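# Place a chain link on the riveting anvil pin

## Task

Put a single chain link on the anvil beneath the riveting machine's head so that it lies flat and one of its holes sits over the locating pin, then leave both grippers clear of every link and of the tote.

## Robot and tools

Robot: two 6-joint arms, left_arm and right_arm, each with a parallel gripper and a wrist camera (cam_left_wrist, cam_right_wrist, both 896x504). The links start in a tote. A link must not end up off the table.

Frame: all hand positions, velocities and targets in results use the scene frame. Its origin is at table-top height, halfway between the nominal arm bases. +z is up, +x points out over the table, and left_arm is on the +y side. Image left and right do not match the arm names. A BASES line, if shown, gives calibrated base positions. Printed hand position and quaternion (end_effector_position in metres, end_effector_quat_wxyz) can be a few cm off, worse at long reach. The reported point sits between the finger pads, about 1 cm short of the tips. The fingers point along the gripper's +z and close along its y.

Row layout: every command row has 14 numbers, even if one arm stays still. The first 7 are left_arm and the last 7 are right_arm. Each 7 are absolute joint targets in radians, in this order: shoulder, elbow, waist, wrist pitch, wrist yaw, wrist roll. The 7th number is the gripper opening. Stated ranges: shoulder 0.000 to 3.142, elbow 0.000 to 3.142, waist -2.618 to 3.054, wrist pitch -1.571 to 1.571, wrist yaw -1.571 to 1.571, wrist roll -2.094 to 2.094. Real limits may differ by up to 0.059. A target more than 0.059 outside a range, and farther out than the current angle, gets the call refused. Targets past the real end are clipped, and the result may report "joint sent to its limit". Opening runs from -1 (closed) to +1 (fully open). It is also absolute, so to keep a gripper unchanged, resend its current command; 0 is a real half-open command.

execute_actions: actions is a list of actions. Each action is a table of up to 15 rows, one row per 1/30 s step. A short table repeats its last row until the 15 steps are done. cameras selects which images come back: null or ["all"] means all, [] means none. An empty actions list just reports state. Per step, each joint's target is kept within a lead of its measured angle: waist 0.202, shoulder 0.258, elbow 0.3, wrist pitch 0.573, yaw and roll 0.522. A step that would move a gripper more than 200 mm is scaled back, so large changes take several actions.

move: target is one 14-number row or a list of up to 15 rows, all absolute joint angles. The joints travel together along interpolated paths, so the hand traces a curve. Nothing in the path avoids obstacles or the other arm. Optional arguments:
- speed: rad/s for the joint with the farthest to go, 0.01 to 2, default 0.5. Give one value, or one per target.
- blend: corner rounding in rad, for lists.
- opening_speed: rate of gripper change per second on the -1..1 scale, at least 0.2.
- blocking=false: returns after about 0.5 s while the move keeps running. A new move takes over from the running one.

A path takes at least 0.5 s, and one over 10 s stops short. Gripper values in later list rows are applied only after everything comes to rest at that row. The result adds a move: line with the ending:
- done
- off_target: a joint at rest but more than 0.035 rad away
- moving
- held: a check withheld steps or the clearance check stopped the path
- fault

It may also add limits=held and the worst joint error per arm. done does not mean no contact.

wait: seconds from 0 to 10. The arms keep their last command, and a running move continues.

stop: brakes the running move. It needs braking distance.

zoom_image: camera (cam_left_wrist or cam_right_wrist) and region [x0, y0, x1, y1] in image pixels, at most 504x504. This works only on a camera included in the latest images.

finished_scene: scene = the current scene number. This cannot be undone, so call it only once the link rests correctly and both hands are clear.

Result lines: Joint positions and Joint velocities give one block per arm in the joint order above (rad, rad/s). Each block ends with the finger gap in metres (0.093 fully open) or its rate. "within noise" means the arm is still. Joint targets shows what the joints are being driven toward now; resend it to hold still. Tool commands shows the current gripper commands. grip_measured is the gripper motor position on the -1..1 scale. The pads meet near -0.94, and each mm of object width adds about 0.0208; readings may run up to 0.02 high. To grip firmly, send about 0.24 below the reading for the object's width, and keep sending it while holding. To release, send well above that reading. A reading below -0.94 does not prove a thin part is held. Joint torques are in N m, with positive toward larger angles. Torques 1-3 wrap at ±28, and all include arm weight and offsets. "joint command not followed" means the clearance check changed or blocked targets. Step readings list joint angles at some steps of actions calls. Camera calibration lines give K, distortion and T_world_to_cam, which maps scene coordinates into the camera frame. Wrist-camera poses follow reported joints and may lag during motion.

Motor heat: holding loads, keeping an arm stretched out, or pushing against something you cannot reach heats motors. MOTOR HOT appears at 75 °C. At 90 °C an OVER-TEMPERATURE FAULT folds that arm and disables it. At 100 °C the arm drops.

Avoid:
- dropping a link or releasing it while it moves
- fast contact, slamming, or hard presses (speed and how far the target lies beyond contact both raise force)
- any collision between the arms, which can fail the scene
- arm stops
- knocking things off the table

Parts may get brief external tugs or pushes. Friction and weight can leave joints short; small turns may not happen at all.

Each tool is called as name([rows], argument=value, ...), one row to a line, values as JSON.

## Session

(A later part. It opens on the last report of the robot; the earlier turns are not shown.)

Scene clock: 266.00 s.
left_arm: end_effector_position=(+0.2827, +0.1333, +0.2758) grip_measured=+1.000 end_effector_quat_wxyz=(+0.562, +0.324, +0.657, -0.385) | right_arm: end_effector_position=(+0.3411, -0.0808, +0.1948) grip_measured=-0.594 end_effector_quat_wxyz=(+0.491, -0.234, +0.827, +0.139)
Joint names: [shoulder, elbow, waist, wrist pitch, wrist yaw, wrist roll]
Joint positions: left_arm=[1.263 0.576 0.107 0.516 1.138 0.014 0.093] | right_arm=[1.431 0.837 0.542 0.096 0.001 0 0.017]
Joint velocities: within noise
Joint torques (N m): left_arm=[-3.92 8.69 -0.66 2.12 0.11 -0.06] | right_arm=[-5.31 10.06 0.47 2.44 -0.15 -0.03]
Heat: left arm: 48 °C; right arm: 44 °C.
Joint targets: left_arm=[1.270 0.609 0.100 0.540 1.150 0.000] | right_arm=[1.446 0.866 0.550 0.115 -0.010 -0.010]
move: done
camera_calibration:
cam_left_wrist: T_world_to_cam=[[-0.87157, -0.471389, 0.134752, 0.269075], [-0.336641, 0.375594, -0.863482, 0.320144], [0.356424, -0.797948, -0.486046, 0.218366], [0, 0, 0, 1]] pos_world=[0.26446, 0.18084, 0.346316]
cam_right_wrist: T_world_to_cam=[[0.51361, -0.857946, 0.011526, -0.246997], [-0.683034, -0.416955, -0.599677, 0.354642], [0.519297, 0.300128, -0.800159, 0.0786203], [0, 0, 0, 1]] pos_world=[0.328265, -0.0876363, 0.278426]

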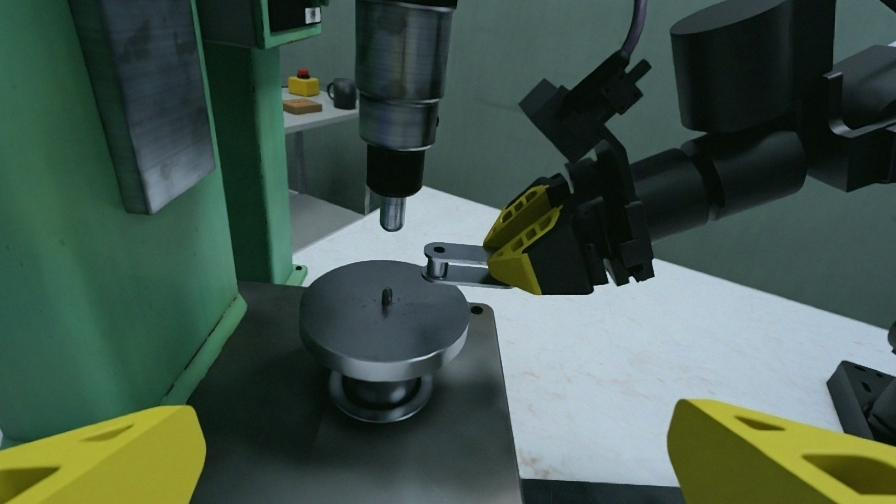

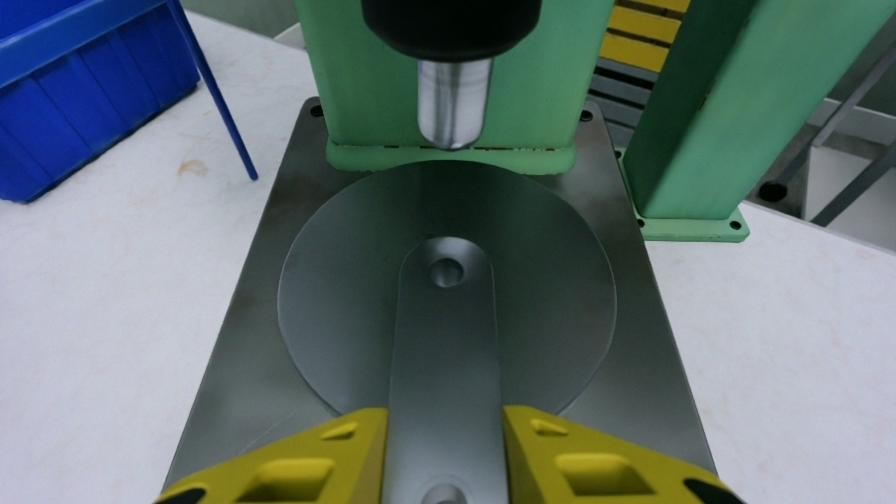

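move(target=[1.27,0.609,0.1,0.54,1.15,0,1.0,1.569,0.969,0.549,0.137,-0.01,-0.01,-0.78], speed=0.2)

zoom_image(camera="cam_left_wrist", region=[310, 180, 510, 340])

zoom_image(camera="cam_right_wrist", region=[340, 100, 560, 320])

Scene clock: 288.23 s.
left_arm: end_effector_position=(+0.2827, +0.1333, +0.2758) grip_measured=+1.000 end_effector_quat_wxyz=(+0.562, +0.324, +0.657, -0.385) | right_arm: end_effector_position=(+0.3667, -0.0650, +0.1918) grip_measured=-0.594 end_effector_quat_wxyz=(+0.491, -0.234, +0.828, +0.139)
Joint names: [shoulder, elbow, waist, wrist pitch, wrist yaw, wrist roll]
Joint positions: left_arm=[1.263 0.576 0.107 0.516 1.138 0.014 0.093] | right_arm=[1.554 0.938 0.542 0.116 0.001 0 0.017]
Joint velocities: within noise
Joint torques (N m): left_arm=[-3.88 8.66 -0.65 2.12 0.11 -0.05] | right_arm=[-6.53 10.24 0.35 2.45 -0.15 -0.02]
Heat: left arm: 49 °C; right arm: 46 °C.
Joint targets: left_arm=[1.270 0.609 0.100 0.540 1.150 0.000] | right_arm=[1.569 0.969 0.549 0.137 -0.010 -0.010]
move: done
camera_calibration:
cam_left_wrist: T_world_to_cam=[[-0.87157, -0.471389, 0.134752, 0.269075], [-0.336641, 0.375594, -0.863482, 0.320144], [0.356424, -0.797948, -0.486046, 0.218366], [0, 0, 0, 1]] pos_world=[0.26446, 0.18084, 0.346316]
cam_right_wrist: T_world_to_cam=[[0.513625, -0.857937, 0.011546, -0.246574], [-0.683812, -0.417435, -0.598456, 0.376973], [0.518257, 0.299486, -0.801073, 0.0586559], [0, 0, 0, 1]] pos_world=[0.354027, -0.0717503, 0.275436]

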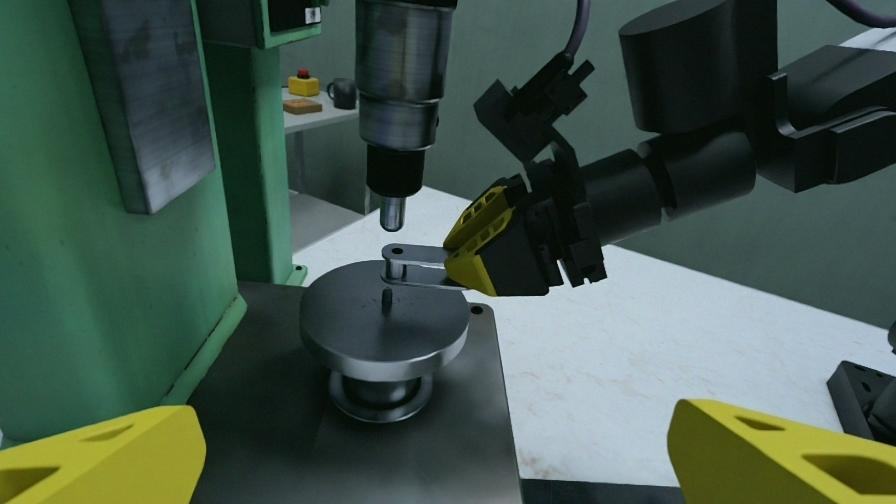

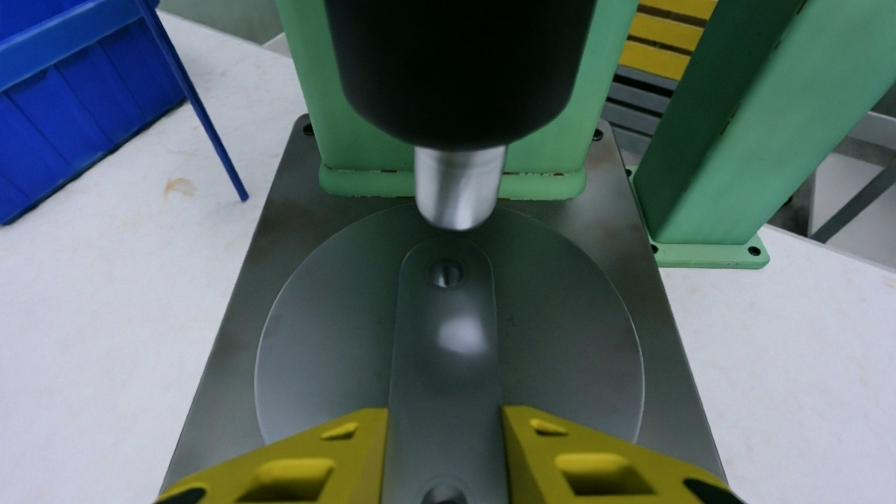

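Scaled by 2.520 from the camera's 896x504 image, which has a finer 1280x720 frame.

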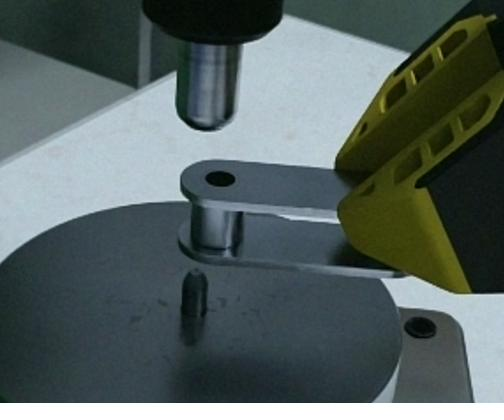

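Scaled by 2.291 from the camera's 896x504 image, which has a finer 1280x720 frame.

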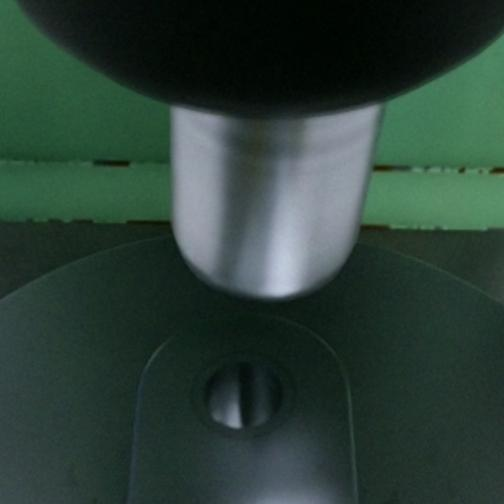

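move(target=[1.27,0.609,0.1,0.54,1.15,0,1.0,1.588,0.974,0.531,0.166,-0.01,-0.01,-0.78], speed=0.1)

zoom_image(camera="cam_left_wrist", region=[350, 200, 490, 320])

zoom_image(camera="cam_right_wrist", region=[340, 100, 560, 320])

Scene clock: 340.87 s.
left_arm: end_effector_position=(+0.2827, +0.1333, +0.2758) grip_measured=+1.000 end_effector_quat_wxyz=(+0.562, +0.324, +0.657, -0.385) | right_arm: end_effector_position=(+0.3723, -0.0637, +0.1926) grip_measured=-0.594 end_effector_quat_wxyz=(+0.498, -0.232, +0.824, +0.140)
Joint names: [shoulder, elbow, waist, wrist pitch, wrist yaw, wrist roll]
Joint positions: left_arm=[1.263 0.576 0.107 0.516 1.138 0.014 0.093] | right_arm=[1.572 0.943 0.538 0.145 0.001 0 0.017]
Joint velocities: within noise
Joint torques (N m): left_arm=[-3.86 8.7 -0.65 2.12 0.11 -0.05] | right_arm=[-6.6 10.19 -0.96 2.42 -0.15 -0.03]
Heat: left arm: 50 °C; right arm: 51 °C.
Joint targets: left_arm=[1.270 0.609 0.100 0.540 1.150 0.000] | right_arm=[1.588 0.974 0.531 0.166 -0.010 -0.010]
move: done
camera_calibration:
cam_left_wrist: T_world_to_cam=[[-0.87157, -0.471389, 0.134752, 0.269075], [-0.336641, 0.375594, -0.863482, 0.320144], [0.356424, -0.797948, -0.486046, 0.218366], [0, 0, 0, 1]] pos_world=[0.26446, 0.18084, 0.346316]
cam_right_wrist: T_world_to_cam=[[0.510185, -0.85999, 0.0113241, -0.247106], [-0.676734, -0.409525, -0.611818, 0.382207], [0.530795, 0.304477, -0.790918, 0.0497013], [0, 0, 0, 1]] pos_world=[0.35834, -0.0711183, 0.275949]

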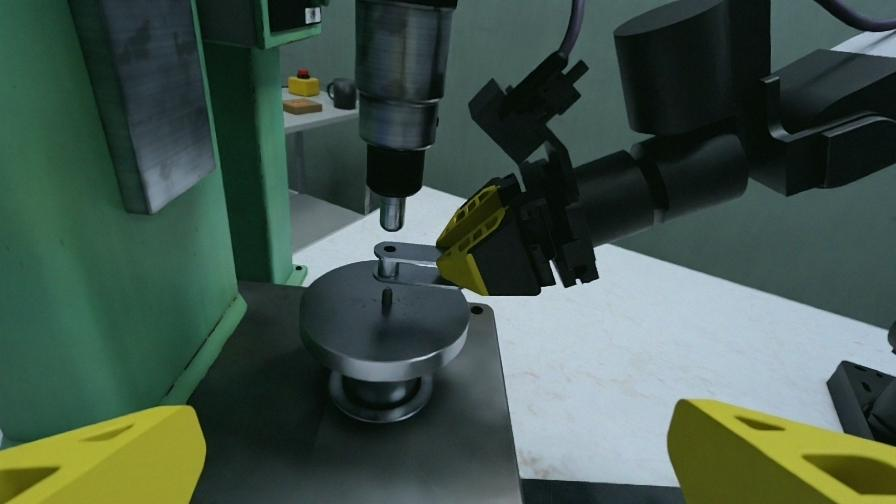

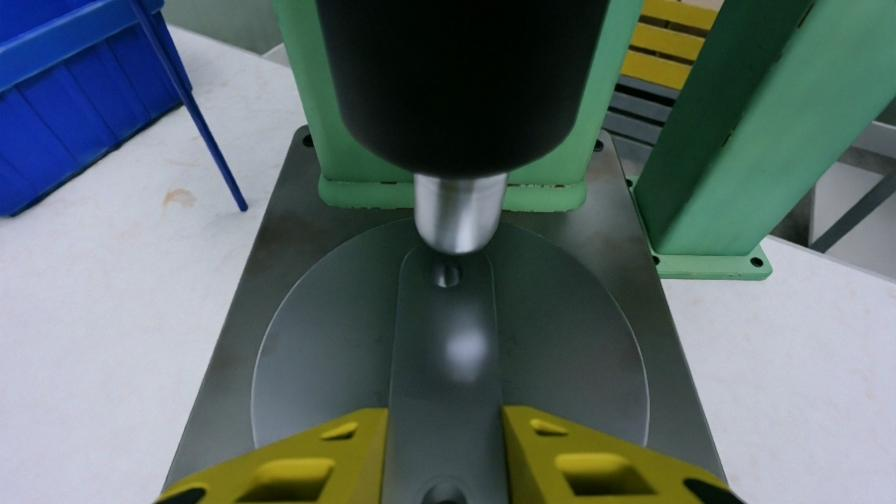

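Scaled by 3.600 from the camera's 896x504 image, which has a finer 1280x720 frame.

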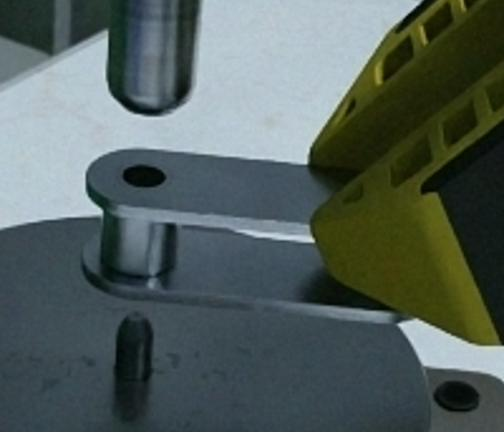

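Scaled by 2.291 from the camera's 896x504 image, which has a finer 1280x720 frame.

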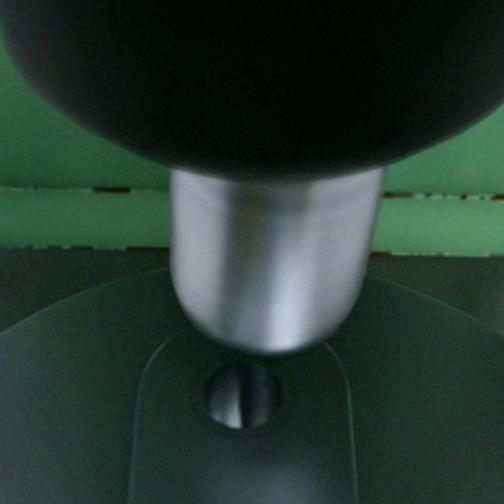

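move(target=[1.27,0.609,0.1,0.54,1.15,0,1.0,1.588,0.974,0.528,0.166,-0.01,-0.01,-0.78], speed=0.1)

zoom_image(camera="cam_right_wrist", region=[340, 100, 560, 320])

Scene clock: 350.37 s.
left_arm: end_effector_position=(+0.2827, +0.1333, +0.2758) grip_measured=+1.000 end_effector_quat_wxyz=(+0.562, +0.324, +0.657, -0.385) | right_arm: end_effector_position=(+0.3726, -0.0640, +0.1927) grip_measured=-0.594 end_effector_quat_wxyz=(+0.498, -0.231, +0.824, +0.140)
Joint names: [shoulder, elbow, waist, wrist pitch, wrist yaw, wrist roll]
Joint positions: left_arm=[1.263 0.576 0.107 0.516 1.138 0.014 0.093] | right_arm=[1.572 0.943 0.537 0.146 0.001 0 0.017]
Joint velocities: within noise
Joint torques (N m): left_arm=[-3.88 8.68 -0.65 2.12 0.11 -0.06] | right_arm=[-6.58 10.18 -1.11 2.46 -0.15 -0.04]
Heat: left arm: 50 °C; right arm: 51 °C.
Joint targets: left_arm=[1.270 0.609 0.100 0.540 1.150 0.000] | right_arm=[1.588 0.974 0.528 0.166 -0.010 -0.010]
move: done
camera_calibration:
cam_left_wrist: T_world_to_cam=[[-0.87157, -0.471389, 0.134752, 0.269075], [-0.336641, 0.375594, -0.863482, 0.320144], [0.356424, -0.797948, -0.486046, 0.218366], [0, 0, 0, 1]] pos_world=[0.26446, 0.18084, 0.346316]
cam_right_wrist: T_world_to_cam=[[0.509485, -0.860408, 0.0111368, -0.247308], [-0.676721, -0.408643, -0.612421, 0.382544], [0.531482, 0.304482, -0.790454, 0.0494252], [0, 0, 0, 1]] pos_world=[0.358607, -0.0715107, 0.276101]

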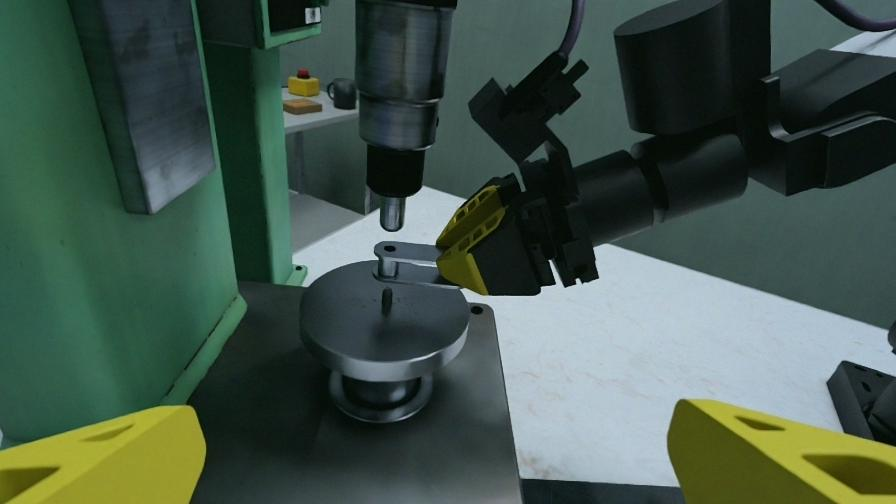

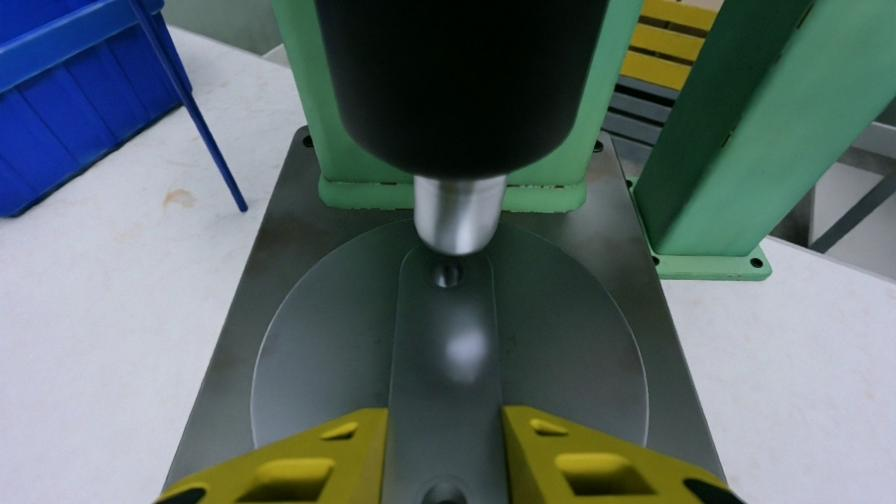

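Scaled by 2.291 from the camera's 896x504 image, which has a finer 1280x720 frame.

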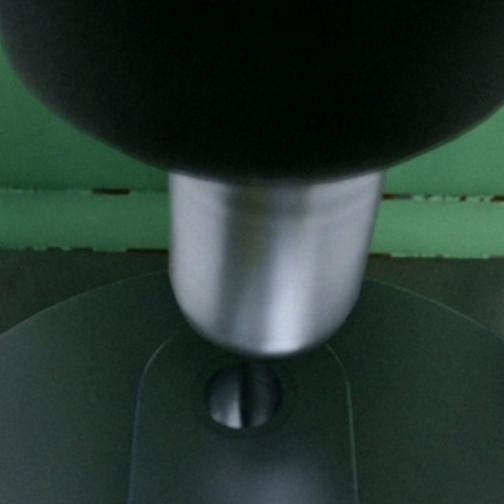

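move(target=[1.27,0.609,0.1,0.54,1.15,0,1.0,1.588,0.974,0.523,0.166,-0.01,-0.01,-0.78], speed=0.1)

zoom_image(camera="cam_right_wrist", region=[340, 100, 560, 320])

zoom_image(camera="cam_left_wrist", region=[350, 200, 490, 320])

Scene clock: 365.10 s.
left_arm: end_effector_position=(+0.2827, +0.1333, +0.2758) grip_measured=+1.000 end_effector_quat_wxyz=(+0.562, +0.324, +0.657, -0.385) | right_arm: end_effector_position=(+0.3741, -0.0666, +0.1927) grip_measured=-0.594 end_effector_quat_wxyz=(+0.499, -0.229, +0.825, +0.138)
Joint names: [shoulder, elbow, waist, wrist pitch, wrist yaw, wrist roll]
Joint positions: left_arm=[1.263 0.576 0.107 0.516 1.138 0.014 0.093] | right_arm=[1.572 0.943 0.531 0.146 0 0 0.017]
Joint velocities: within noise
Joint torques (N m): left_arm=[-3.88 8.69 -0.65 2.12 0.11 -0.05] | right_arm=[-6.57 10.19 -0.98 2.46 -0.14 -0.03]
Heat: left arm: 50 °C; right arm: 52 °C.
Joint targets: left_arm=[1.270 0.609 0.100 0.540 1.150 0.000] | right_arm=[1.588 0.974 0.523 0.166 -0.010 -0.010]
move: done
camera_calibration:
cam_left_wrist: T_world_to_cam=[[-0.87157, -0.471389, 0.134752, 0.269075], [-0.336641, 0.375594, -0.863482, 0.320144], [0.356424, -0.797948, -0.486046, 0.218366], [0, 0, 0, 1]] pos_world=[0.26446, 0.18084, 0.346316]
cam_right_wrist: T_world_to_cam=[[0.504187, -0.863525, 0.0109597, -0.248472], [-0.679277, -0.404382, -0.61242, 0.383786], [0.533272, 0.301329, -0.790457, 0.0485027], [0, 0, 0, 1]] pos_world=[0.360108, -0.0739808, 0.276101]

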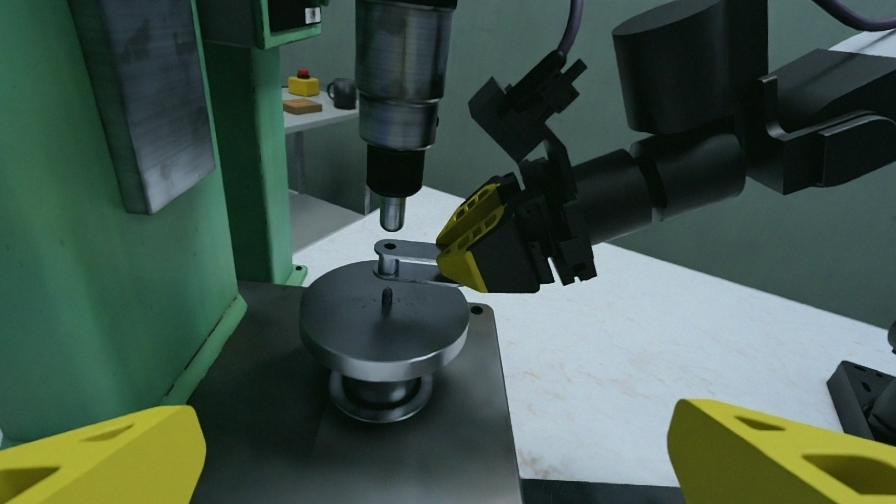

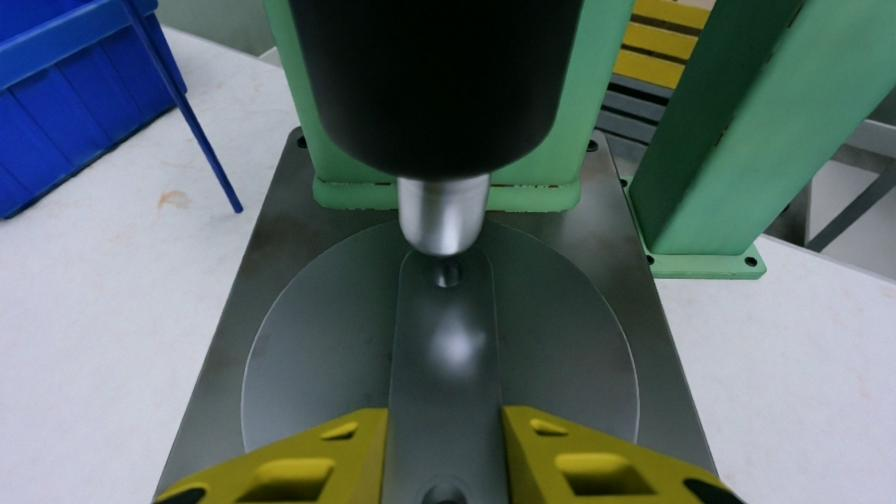

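Scaled by 2.291 from the camera's 896x504 image, which has a finer 1280x720 frame.

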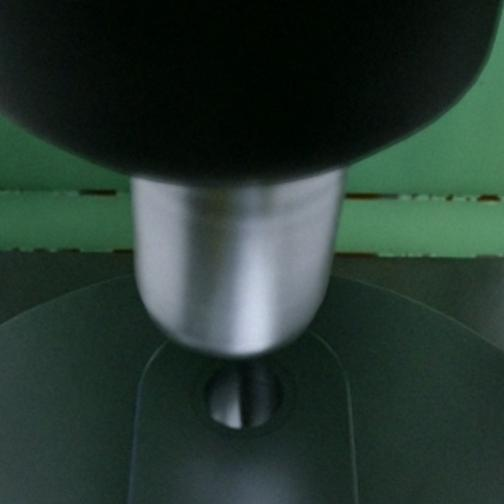

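Scaled by 3.600 from the camera's 896x504 image, which has a finer 1280x720 frame.

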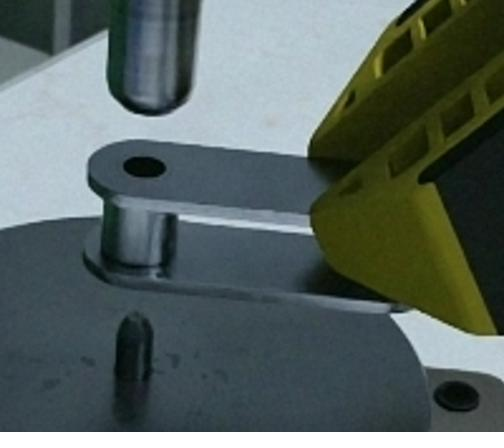

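move(target=[1.27,0.609,0.1,0.54,1.15,0,1.0,1.604,0.912,0.523,0.199,-0.01,-0.01,-0.78], speed=0.1)

zoom_image(camera="cam_right_wrist", region=[340, 100, 560, 320])

zoom_image(camera="cam_left_wrist", region=[350, 200, 490, 320])

Scene clock: 385.60 s.
left_arm: end_effector_position=(+0.2827, +0.1333, +0.2758) grip_measured=+1.000 end_effector_quat_wxyz=(+0.562, +0.324, +0.657, -0.385) | right_arm: end_effector_position=(+0.3740, -0.0667, +0.1820) grip_measured=-0.594 end_effector_quat_wxyz=(+0.496, -0.229, +0.826, +0.137)
Joint names: [shoulder, elbow, waist, wrist pitch, wrist yaw, wrist roll]
Joint positions: left_arm=[1.263 0.576 0.107 0.516 1.138 0.014 0.093] | right_arm=[1.589 0.921 0.531 0.178 0 0 0.017]
Joint velocities: within noise
Joint torques (N m): left_arm=[-3.89 8.69 -0.64 2.12 0.11 -0.06] | right_arm=[-6.8 6.68 -0.98 2.48 -0.14 -0.03]
Heat: left arm: 50 °C; right arm: 52 °C.
Joint targets: left_arm=[1.270 0.609 0.100 0.540 1.150 0.000] | right_arm=[1.604 0.912 0.523 0.199 -0.010 -0.010]
move: done
camera_calibration:
cam_left_wrist: T_world_to_cam=[[-0.87157, -0.471389, 0.134752, 0.269075], [-0.336641, 0.375594, -0.863482, 0.320144], [0.356424, -0.797948, -0.486046, 0.218366], [0, 0, 0, 1]] pos_world=[0.26446, 0.18084, 0.346316]
cam_right_wrist: T_world_to_cam=[[0.504255, -0.863484, 0.0110511, -0.248395], [-0.683063, -0.406658, -0.606674, 0.377273], [0.528347, 0.29837, -0.794874, 0.042529], [0, 0, 0, 1]] pos_world=[0.360486, -0.0737538, 0.265432]

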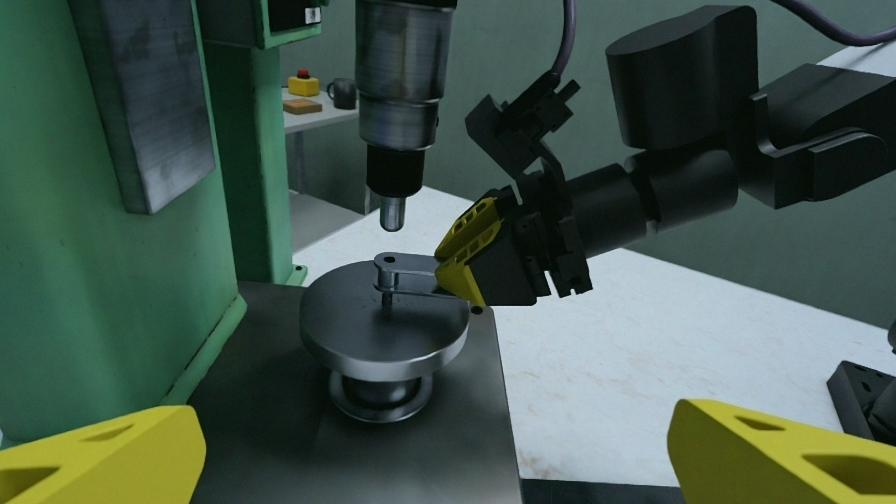

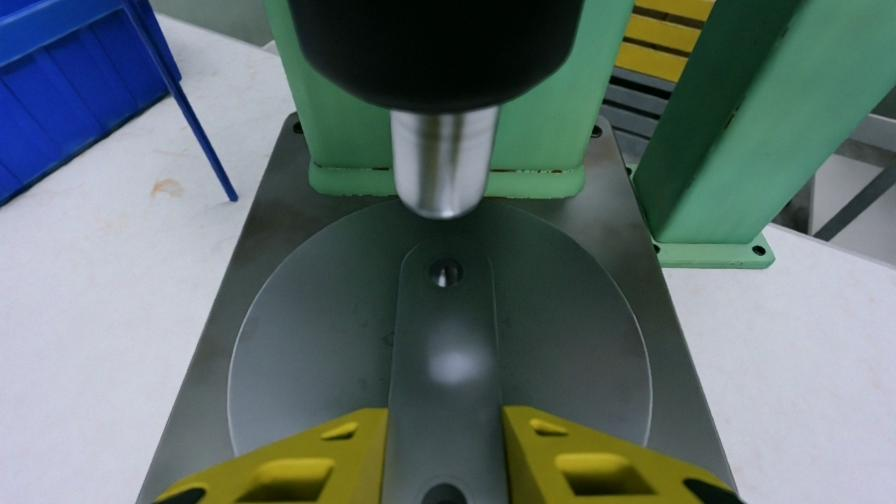

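Scaled by 2.291 from the camera's 896x504 image, which has a finer 1280x720 frame.

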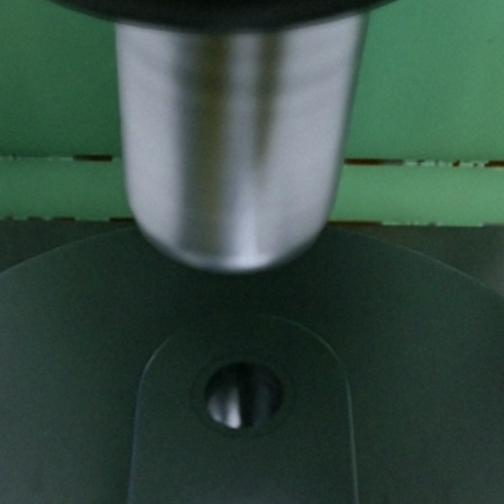

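Scaled by 3.600 from the camera's 896x504 image, which has a finer 1280x720 frame.

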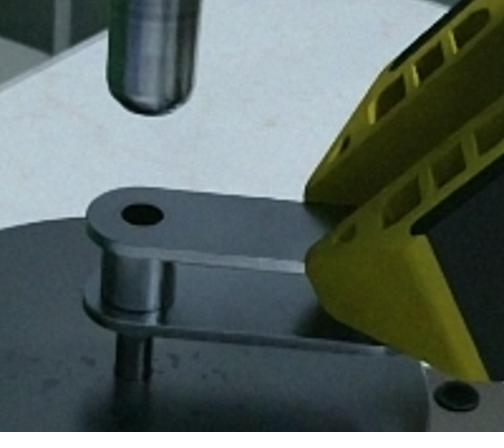

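move(target=[1.27,0.609,0.1,0.54,1.15,0,1.0,1.6063,0.905,0.523,0.206,-0.0155,-0.01,-0.78], speed=0.1)

zoom_image(camera="cam_right_wrist", region=[340, 100, 560, 320])

zoom_image(camera="cam_left_wrist", region=[350, 200, 490, 320])

Scene clock: 403.60 s.
left_arm: end_effector_position=(+0.2827, +0.1333, +0.2758) grip_measured=+1.000 end_effector_quat_wxyz=(+0.562, +0.324, +0.657, -0.385) | right_arm: end_effector_position=(+0.3733, -0.0663, +0.1809) grip_measured=-0.594 end_effector_quat_wxyz=(+0.496, -0.230, +0.826, +0.139)
Joint names: [shoulder, elbow, waist, wrist pitch, wrist yaw, wrist roll]
Joint positions: left_arm=[1.263 0.576 0.107 0.516 1.138 0.014 0.093] | right_arm=[1.589 0.915 0.531 0.185 -0.004 0 0.017]
Joint velocities: within noise
Joint torques (N m): left_arm=[-3.89 8.7 -0.65 2.12 0.11 -0.05] | right_arm=[-6.56 6.56 -0.99 2.41 -0.11 -0.03]
Heat: left arm: 51 °C; right arm: 49 °C.
Joint targets: left_arm=[1.270 0.609 0.100 0.540 1.150 0.000] | right_arm=[1.606 0.905 0.523 0.206 -0.015 -0.010]
move: done
camera_calibration:
cam_left_wrist: T_world_to_cam=[[-0.87157, -0.471389, 0.134752, 0.269075], [-0.336641, 0.375594, -0.863482, 0.320144], [0.356424, -0.797948, -0.486046, 0.218366], [0, 0, 0, 1]] pos_world=[0.26446, 0.18084, 0.346316]
cam_right_wrist: T_world_to_cam=[[0.507159, -0.861803, 0.00924477, -0.248393], [-0.681658, -0.407664, -0.607579, 0.37582], [0.527382, 0.301837, -0.794205, 0.042449], [0, 0, 0, 1]] pos_world=[0.359768, -0.0736702, 0.26435]

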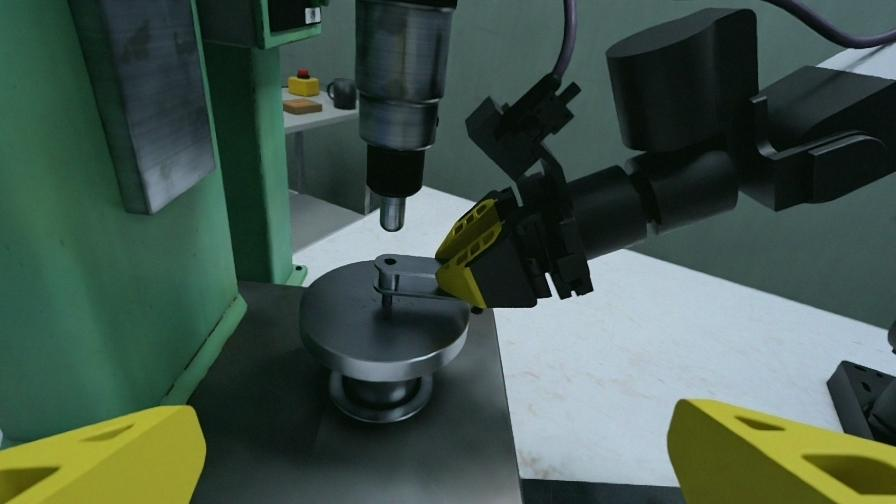

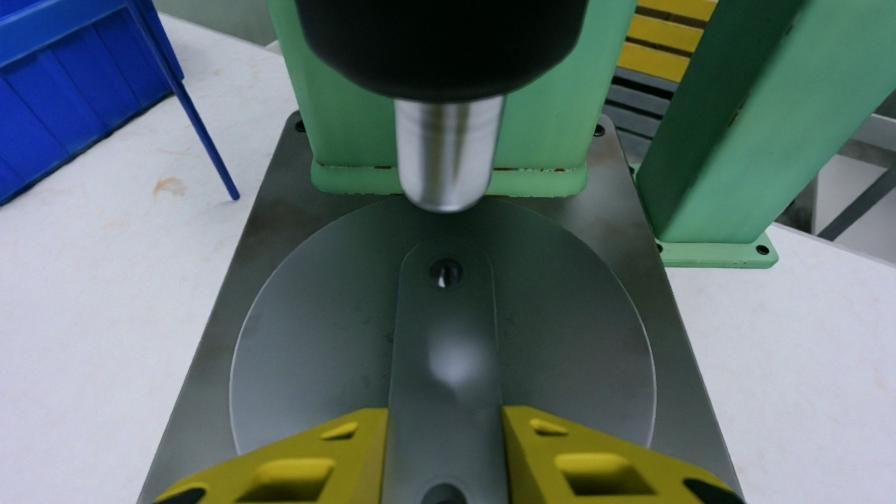

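Scaled by 2.291 from the camera's 896x504 image, which has a finer 1280x720 frame.

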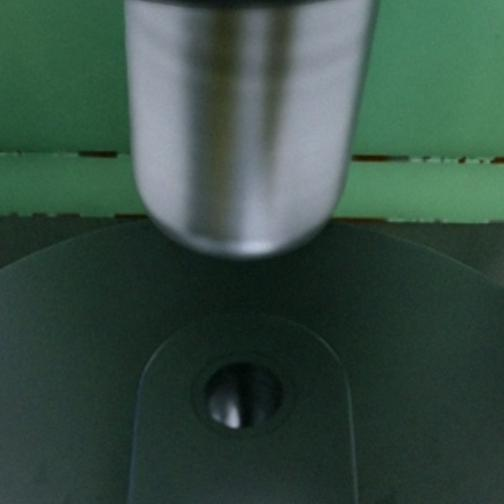

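Scaled by 3.600 from the camera's 896x504 image, which has a finer 1280x720 frame.

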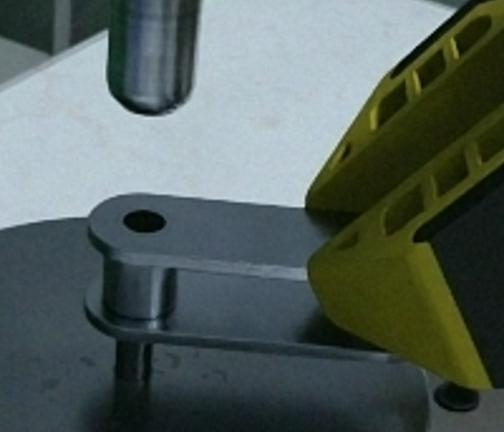

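move(target=[1.27,0.609,0.1,0.54,1.15,0,1.0,1.614,0.8966,0.523,0.219,-0.017,-0.01,-0.78], speed=0.08)

zoom_image(camera="cam_right_wrist", region=[340, 100, 560, 320])

zoom_image(camera="cam_left_wrist", region=[350, 200, 490, 320])

Scene clock: 416.87 s.
left_arm: end_effector_position=(+0.2827, +0.1333, +0.2758) grip_measured=+1.000 end_effector_quat_wxyz=(+0.562, +0.324, +0.657, -0.385) | right_arm: end_effector_position=(+0.3730, -0.0658, +0.1764) grip_measured=-0.594 end_effector_quat_wxyz=(+0.494, -0.231, +0.826, +0.140)
Joint names: [shoulder, elbow, waist, wrist pitch, wrist yaw, wrist roll]
Joint positions: left_arm=[1.263 0.576 0.107 0.516 1.138 0.014 0.093] | right_arm=[1.598 0.907 0.531 0.199 -0.007 0 0.017]
Joint velocities: within noise
Joint torques (N m): left_arm=[-3.88 8.68 -0.64 2.11 0.12 -0.05] | right_arm=[-6.71 6.5 -0.99 2.48 -0.14 -0.03]
Heat: left arm: 51 °C; right arm: 48 °C.
Joint targets: left_arm=[1.270 0.609 0.100 0.540 1.150 0.000] | right_arm=[1.614 0.897 0.523 0.219 -0.017 -0.010]
move: done
camera_calibration:
cam_left_wrist: T_world_to_cam=[[-0.87157, -0.471389, 0.134752, 0.269075], [-0.336641, 0.375594, -0.863482, 0.320144], [0.356424, -0.797948, -0.486046, 0.218366], [0, 0, 0, 1]] pos_world=[0.26446, 0.18084, 0.346316]
cam_right_wrist: T_world_to_cam=[[0.509796, -0.860262, 0.00765082, -0.248374], [-0.682512, -0.409842, -0.605151, 0.372941], [0.523724, 0.303281, -0.796074, 0.0406626], [0, 0, 0, 1]] pos_world=[0.35986, -0.0731516, 0.259956]

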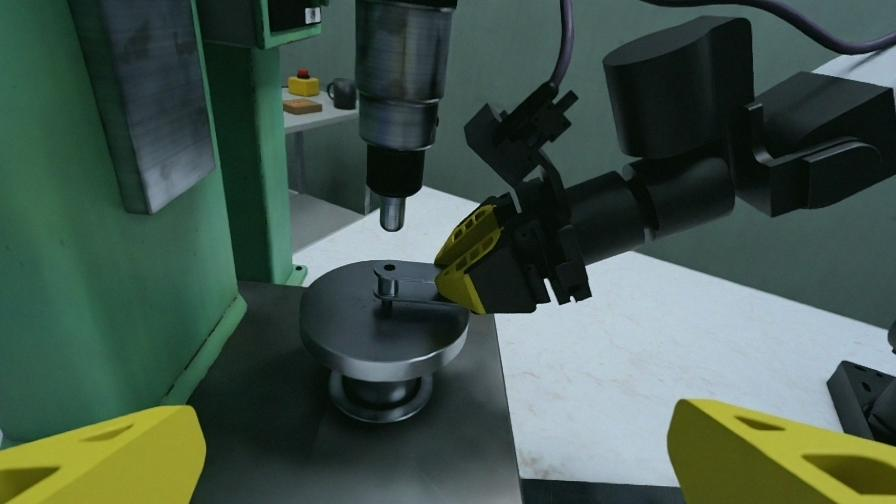

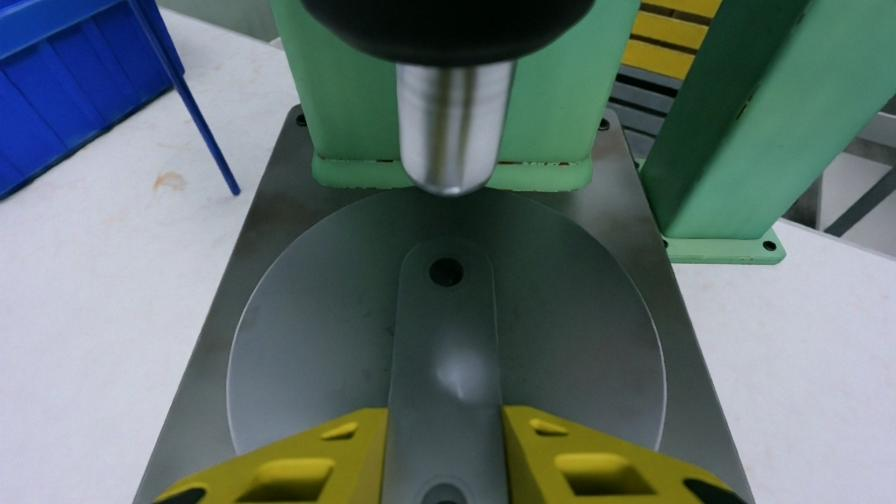

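Scaled by 2.291 from the camera's 896x504 image, which has a finer 1280x720 frame.

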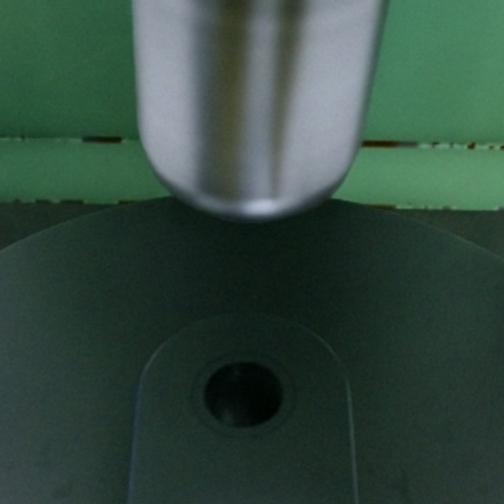

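Scaled by 3.600 from the camera's 896x504 image, which has a finer 1280x720 frame.

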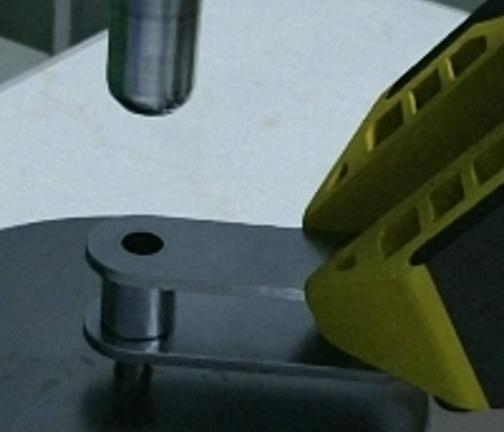

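move(target=[1.27,0.609,0.1,0.54,1.15,0,1.0,1.620,0.886,0.523,0.2356,-0.010,-0.01,-0.78], speed=0.08)

zoom_image(camera="cam_right_wrist", region=[340, 100, 560, 320])

zoom_image(camera="cam_left_wrist", region=[350, 200, 490, 320])

Scene clock: 423.40 s.
left_arm: end_effector_position=(+0.2827, +0.1333, +0.2758) grip_measured=+1.000 end_effector_quat_wxyz=(+0.562, +0.324, +0.657, -0.385) | right_arm: end_effector_position=(+0.3730, -0.0658, +0.1733) grip_measured=-0.594 end_effector_quat_wxyz=(+0.495, -0.231, +0.826, +0.141)
Joint names: [shoulder, elbow, waist, wrist pitch, wrist yaw, wrist roll]
Joint positions: left_arm=[1.263 0.576 0.107 0.516 1.138 0.014 0.093] | right_arm=[1.603 0.897 0.531 0.217 -0.007 0 0.017]
Joint velocities: within noise
Joint torques (N m): left_arm=[-3.86 8.69 -0.65 2.12 0.11 -0.05] | right_arm=[-6.69 6.43 -0.99 2.43 -0.06 -0.03]
Heat: left arm: 51 °C; right arm: 48 °C.
Joint targets: left_arm=[1.270 0.609 0.100 0.540 1.150 0.000] | right_arm=[1.620 0.886 0.523 0.235 -0.010 -0.010]
move: done
camera_calibration:
cam_left_wrist: T_world_to_cam=[[-0.87157, -0.471389, 0.134752, 0.269075], [-0.336641, 0.375594, -0.863482, 0.320144], [0.356424, -0.797948, -0.486046, 0.218366], [0, 0, 0, 1]] pos_world=[0.26446, 0.18084, 0.346316]
cam_right_wrist: T_world_to_cam=[[0.510071, -0.8601, 0.00745723, -0.248344], [-0.681241, -0.409263, -0.606971, 0.370883], [0.525108, 0.304518, -0.794689, 0.0374676], [0, 0, 0, 1]] pos_world=[0.359659, -0.0732213, 0.256742]

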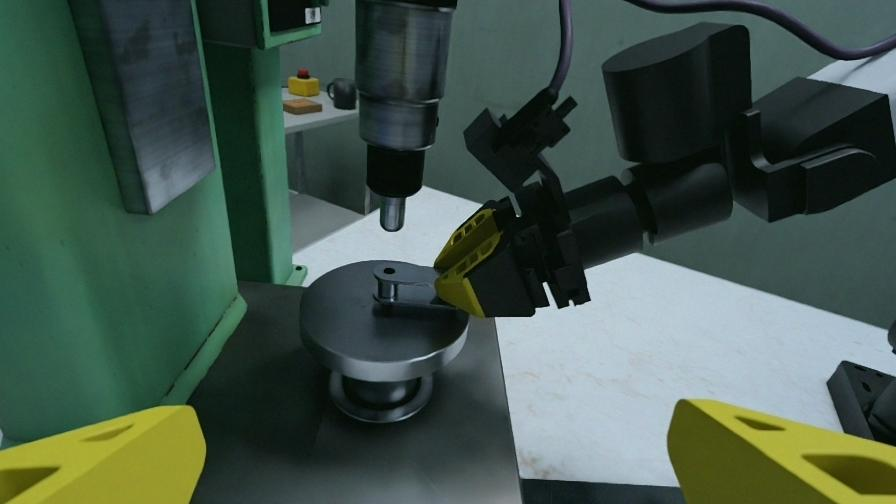

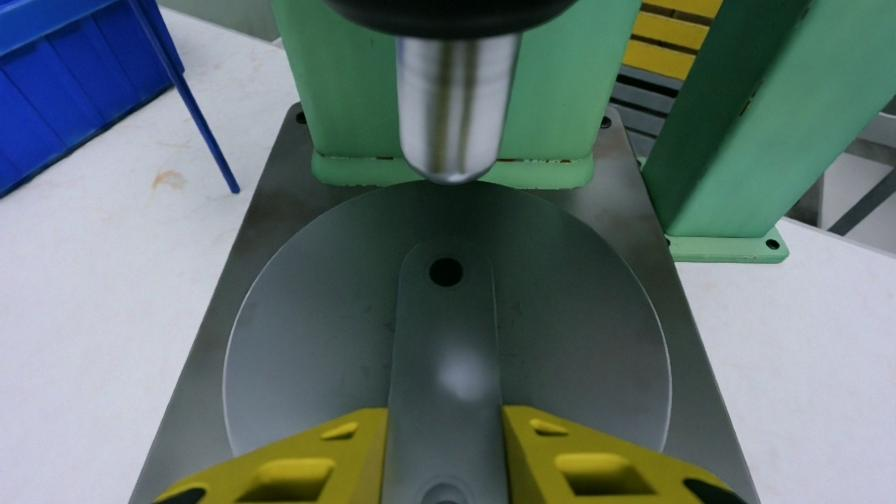

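Scaled by 2.291 from the camera's 896x504 image, which has a finer 1280x720 frame.

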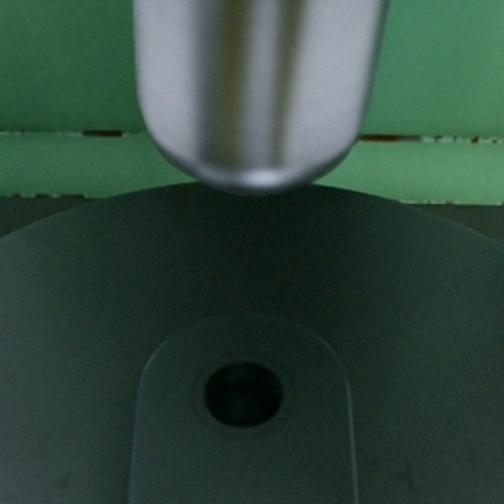

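Scaled by 3.600 from the camera's 896x504 image, which has a finer 1280x720 frame.

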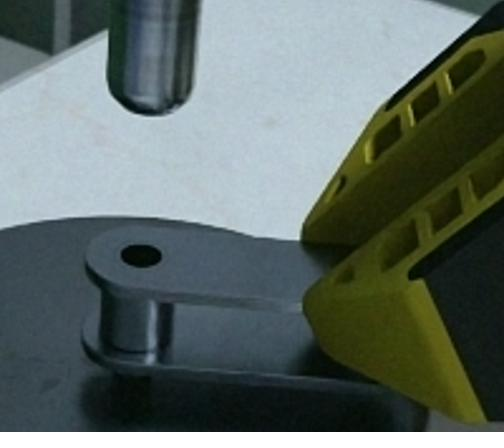

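move(target=[1.27,0.609,0.1,0.54,1.15,0,1.0,1.6264,0.8777,0.523,0.247,-0.008,-0.01,-0.78], speed=0.08)

zoom_image(camera="cam_right_wrist", region=[340, 100, 560, 320])

zoom_image(camera="cam_left_wrist", region=[350, 200, 490, 320])

Scene clock: 430.20 s.
left_arm: end_effector_position=(+0.2827, +0.1333, +0.2758) grip_measured=+1.000 end_effector_quat_wxyz=(+0.562, +0.324, +0.657, -0.385) | right_arm: end_effector_position=(+0.3730, -0.0658, +0.1698) grip_measured=-0.594 end_effector_quat_wxyz=(+0.495, -0.231, +0.826, +0.141)
Joint names: [shoulder, elbow, waist, wrist pitch, wrist yaw, wrist roll]
Joint positions: left_arm=[1.263 0.576 0.107 0.516 1.138 0.014 0.093] | right_arm=[1.61 0.889 0.531 0.231 -0.007 0 0.017]
Joint velocities: within noise
Joint torques (N m): left_arm=[-3.88 8.69 -0.64 2.11 0.11 -0.06] | right_arm=[-6.68 6.37 -0.96 2.42 -0.03 -0.03]
Heat: left arm: 51 °C; right arm: 49 °C.
Joint targets: left_arm=[1.270 0.609 0.100 0.540 1.150 0.000] | right_arm=[1.627 0.878 0.523 0.247 -0.008 -0.010]
move: done
camera_calibration:
cam_left_wrist: T_world_to_cam=[[-0.87157, -0.471389, 0.134752, 0.269075], [-0.336641, 0.375594, -0.863482, 0.320144], [0.356424, -0.797948, -0.486046, 0.218366], [0, 0, 0, 1]] pos_world=[0.26446, 0.18084, 0.346316]
cam_right_wrist: T_world_to_cam=[[0.510076, -0.860097, 0.00746169, -0.24832], [-0.681638, -0.409502, -0.606365, 0.368766], [0.524588, 0.304206, -0.795152, 0.0349821], [0, 0, 0, 1]] pos_world=[0.359676, -0.0732113, 0.253275]

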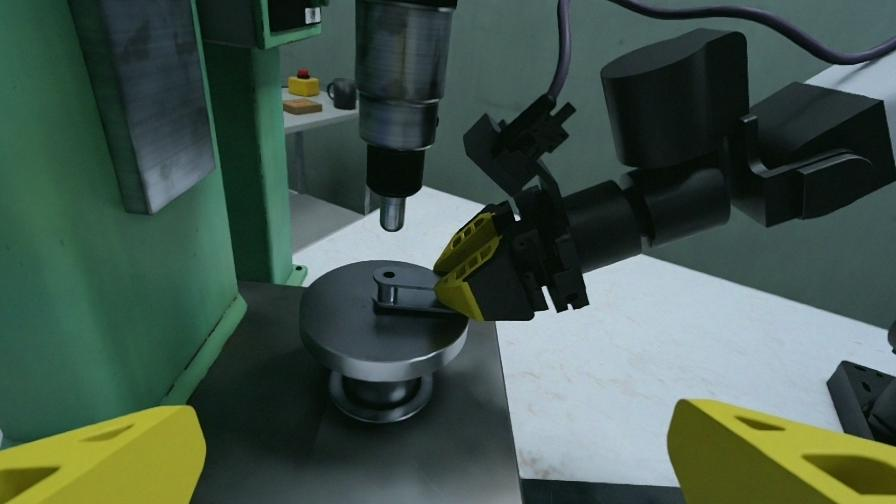

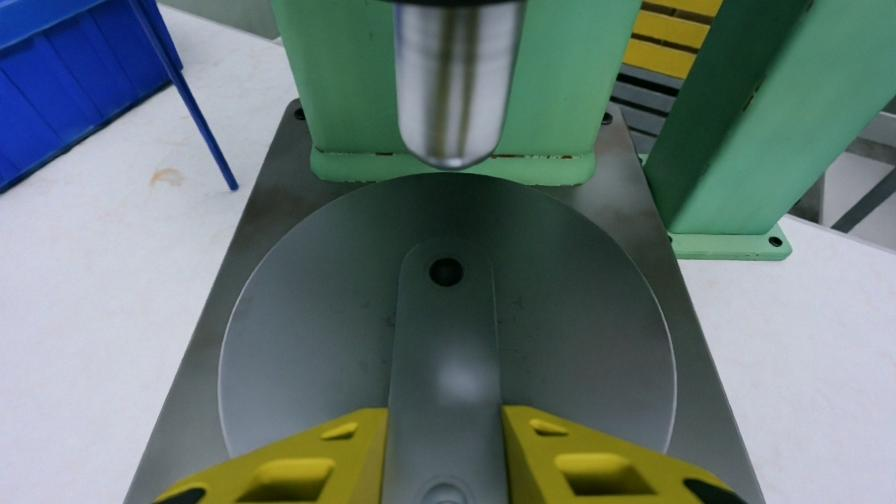

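Scaled by 2.291 from the camera's 896x504 image, which has a finer 1280x720 frame.

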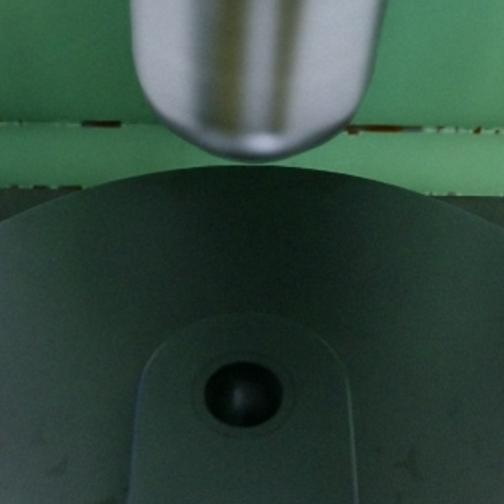

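Scaled by 3.600 from the camera's 896x504 image, which has a finer 1280x720 frame.

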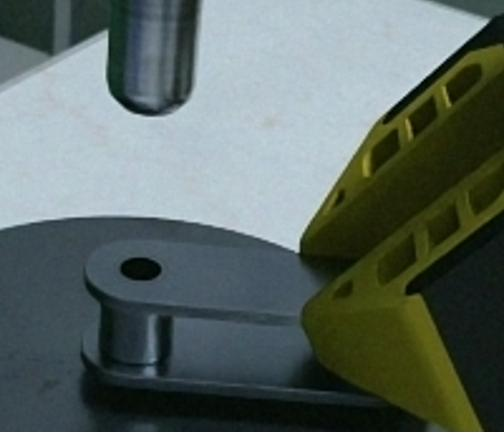

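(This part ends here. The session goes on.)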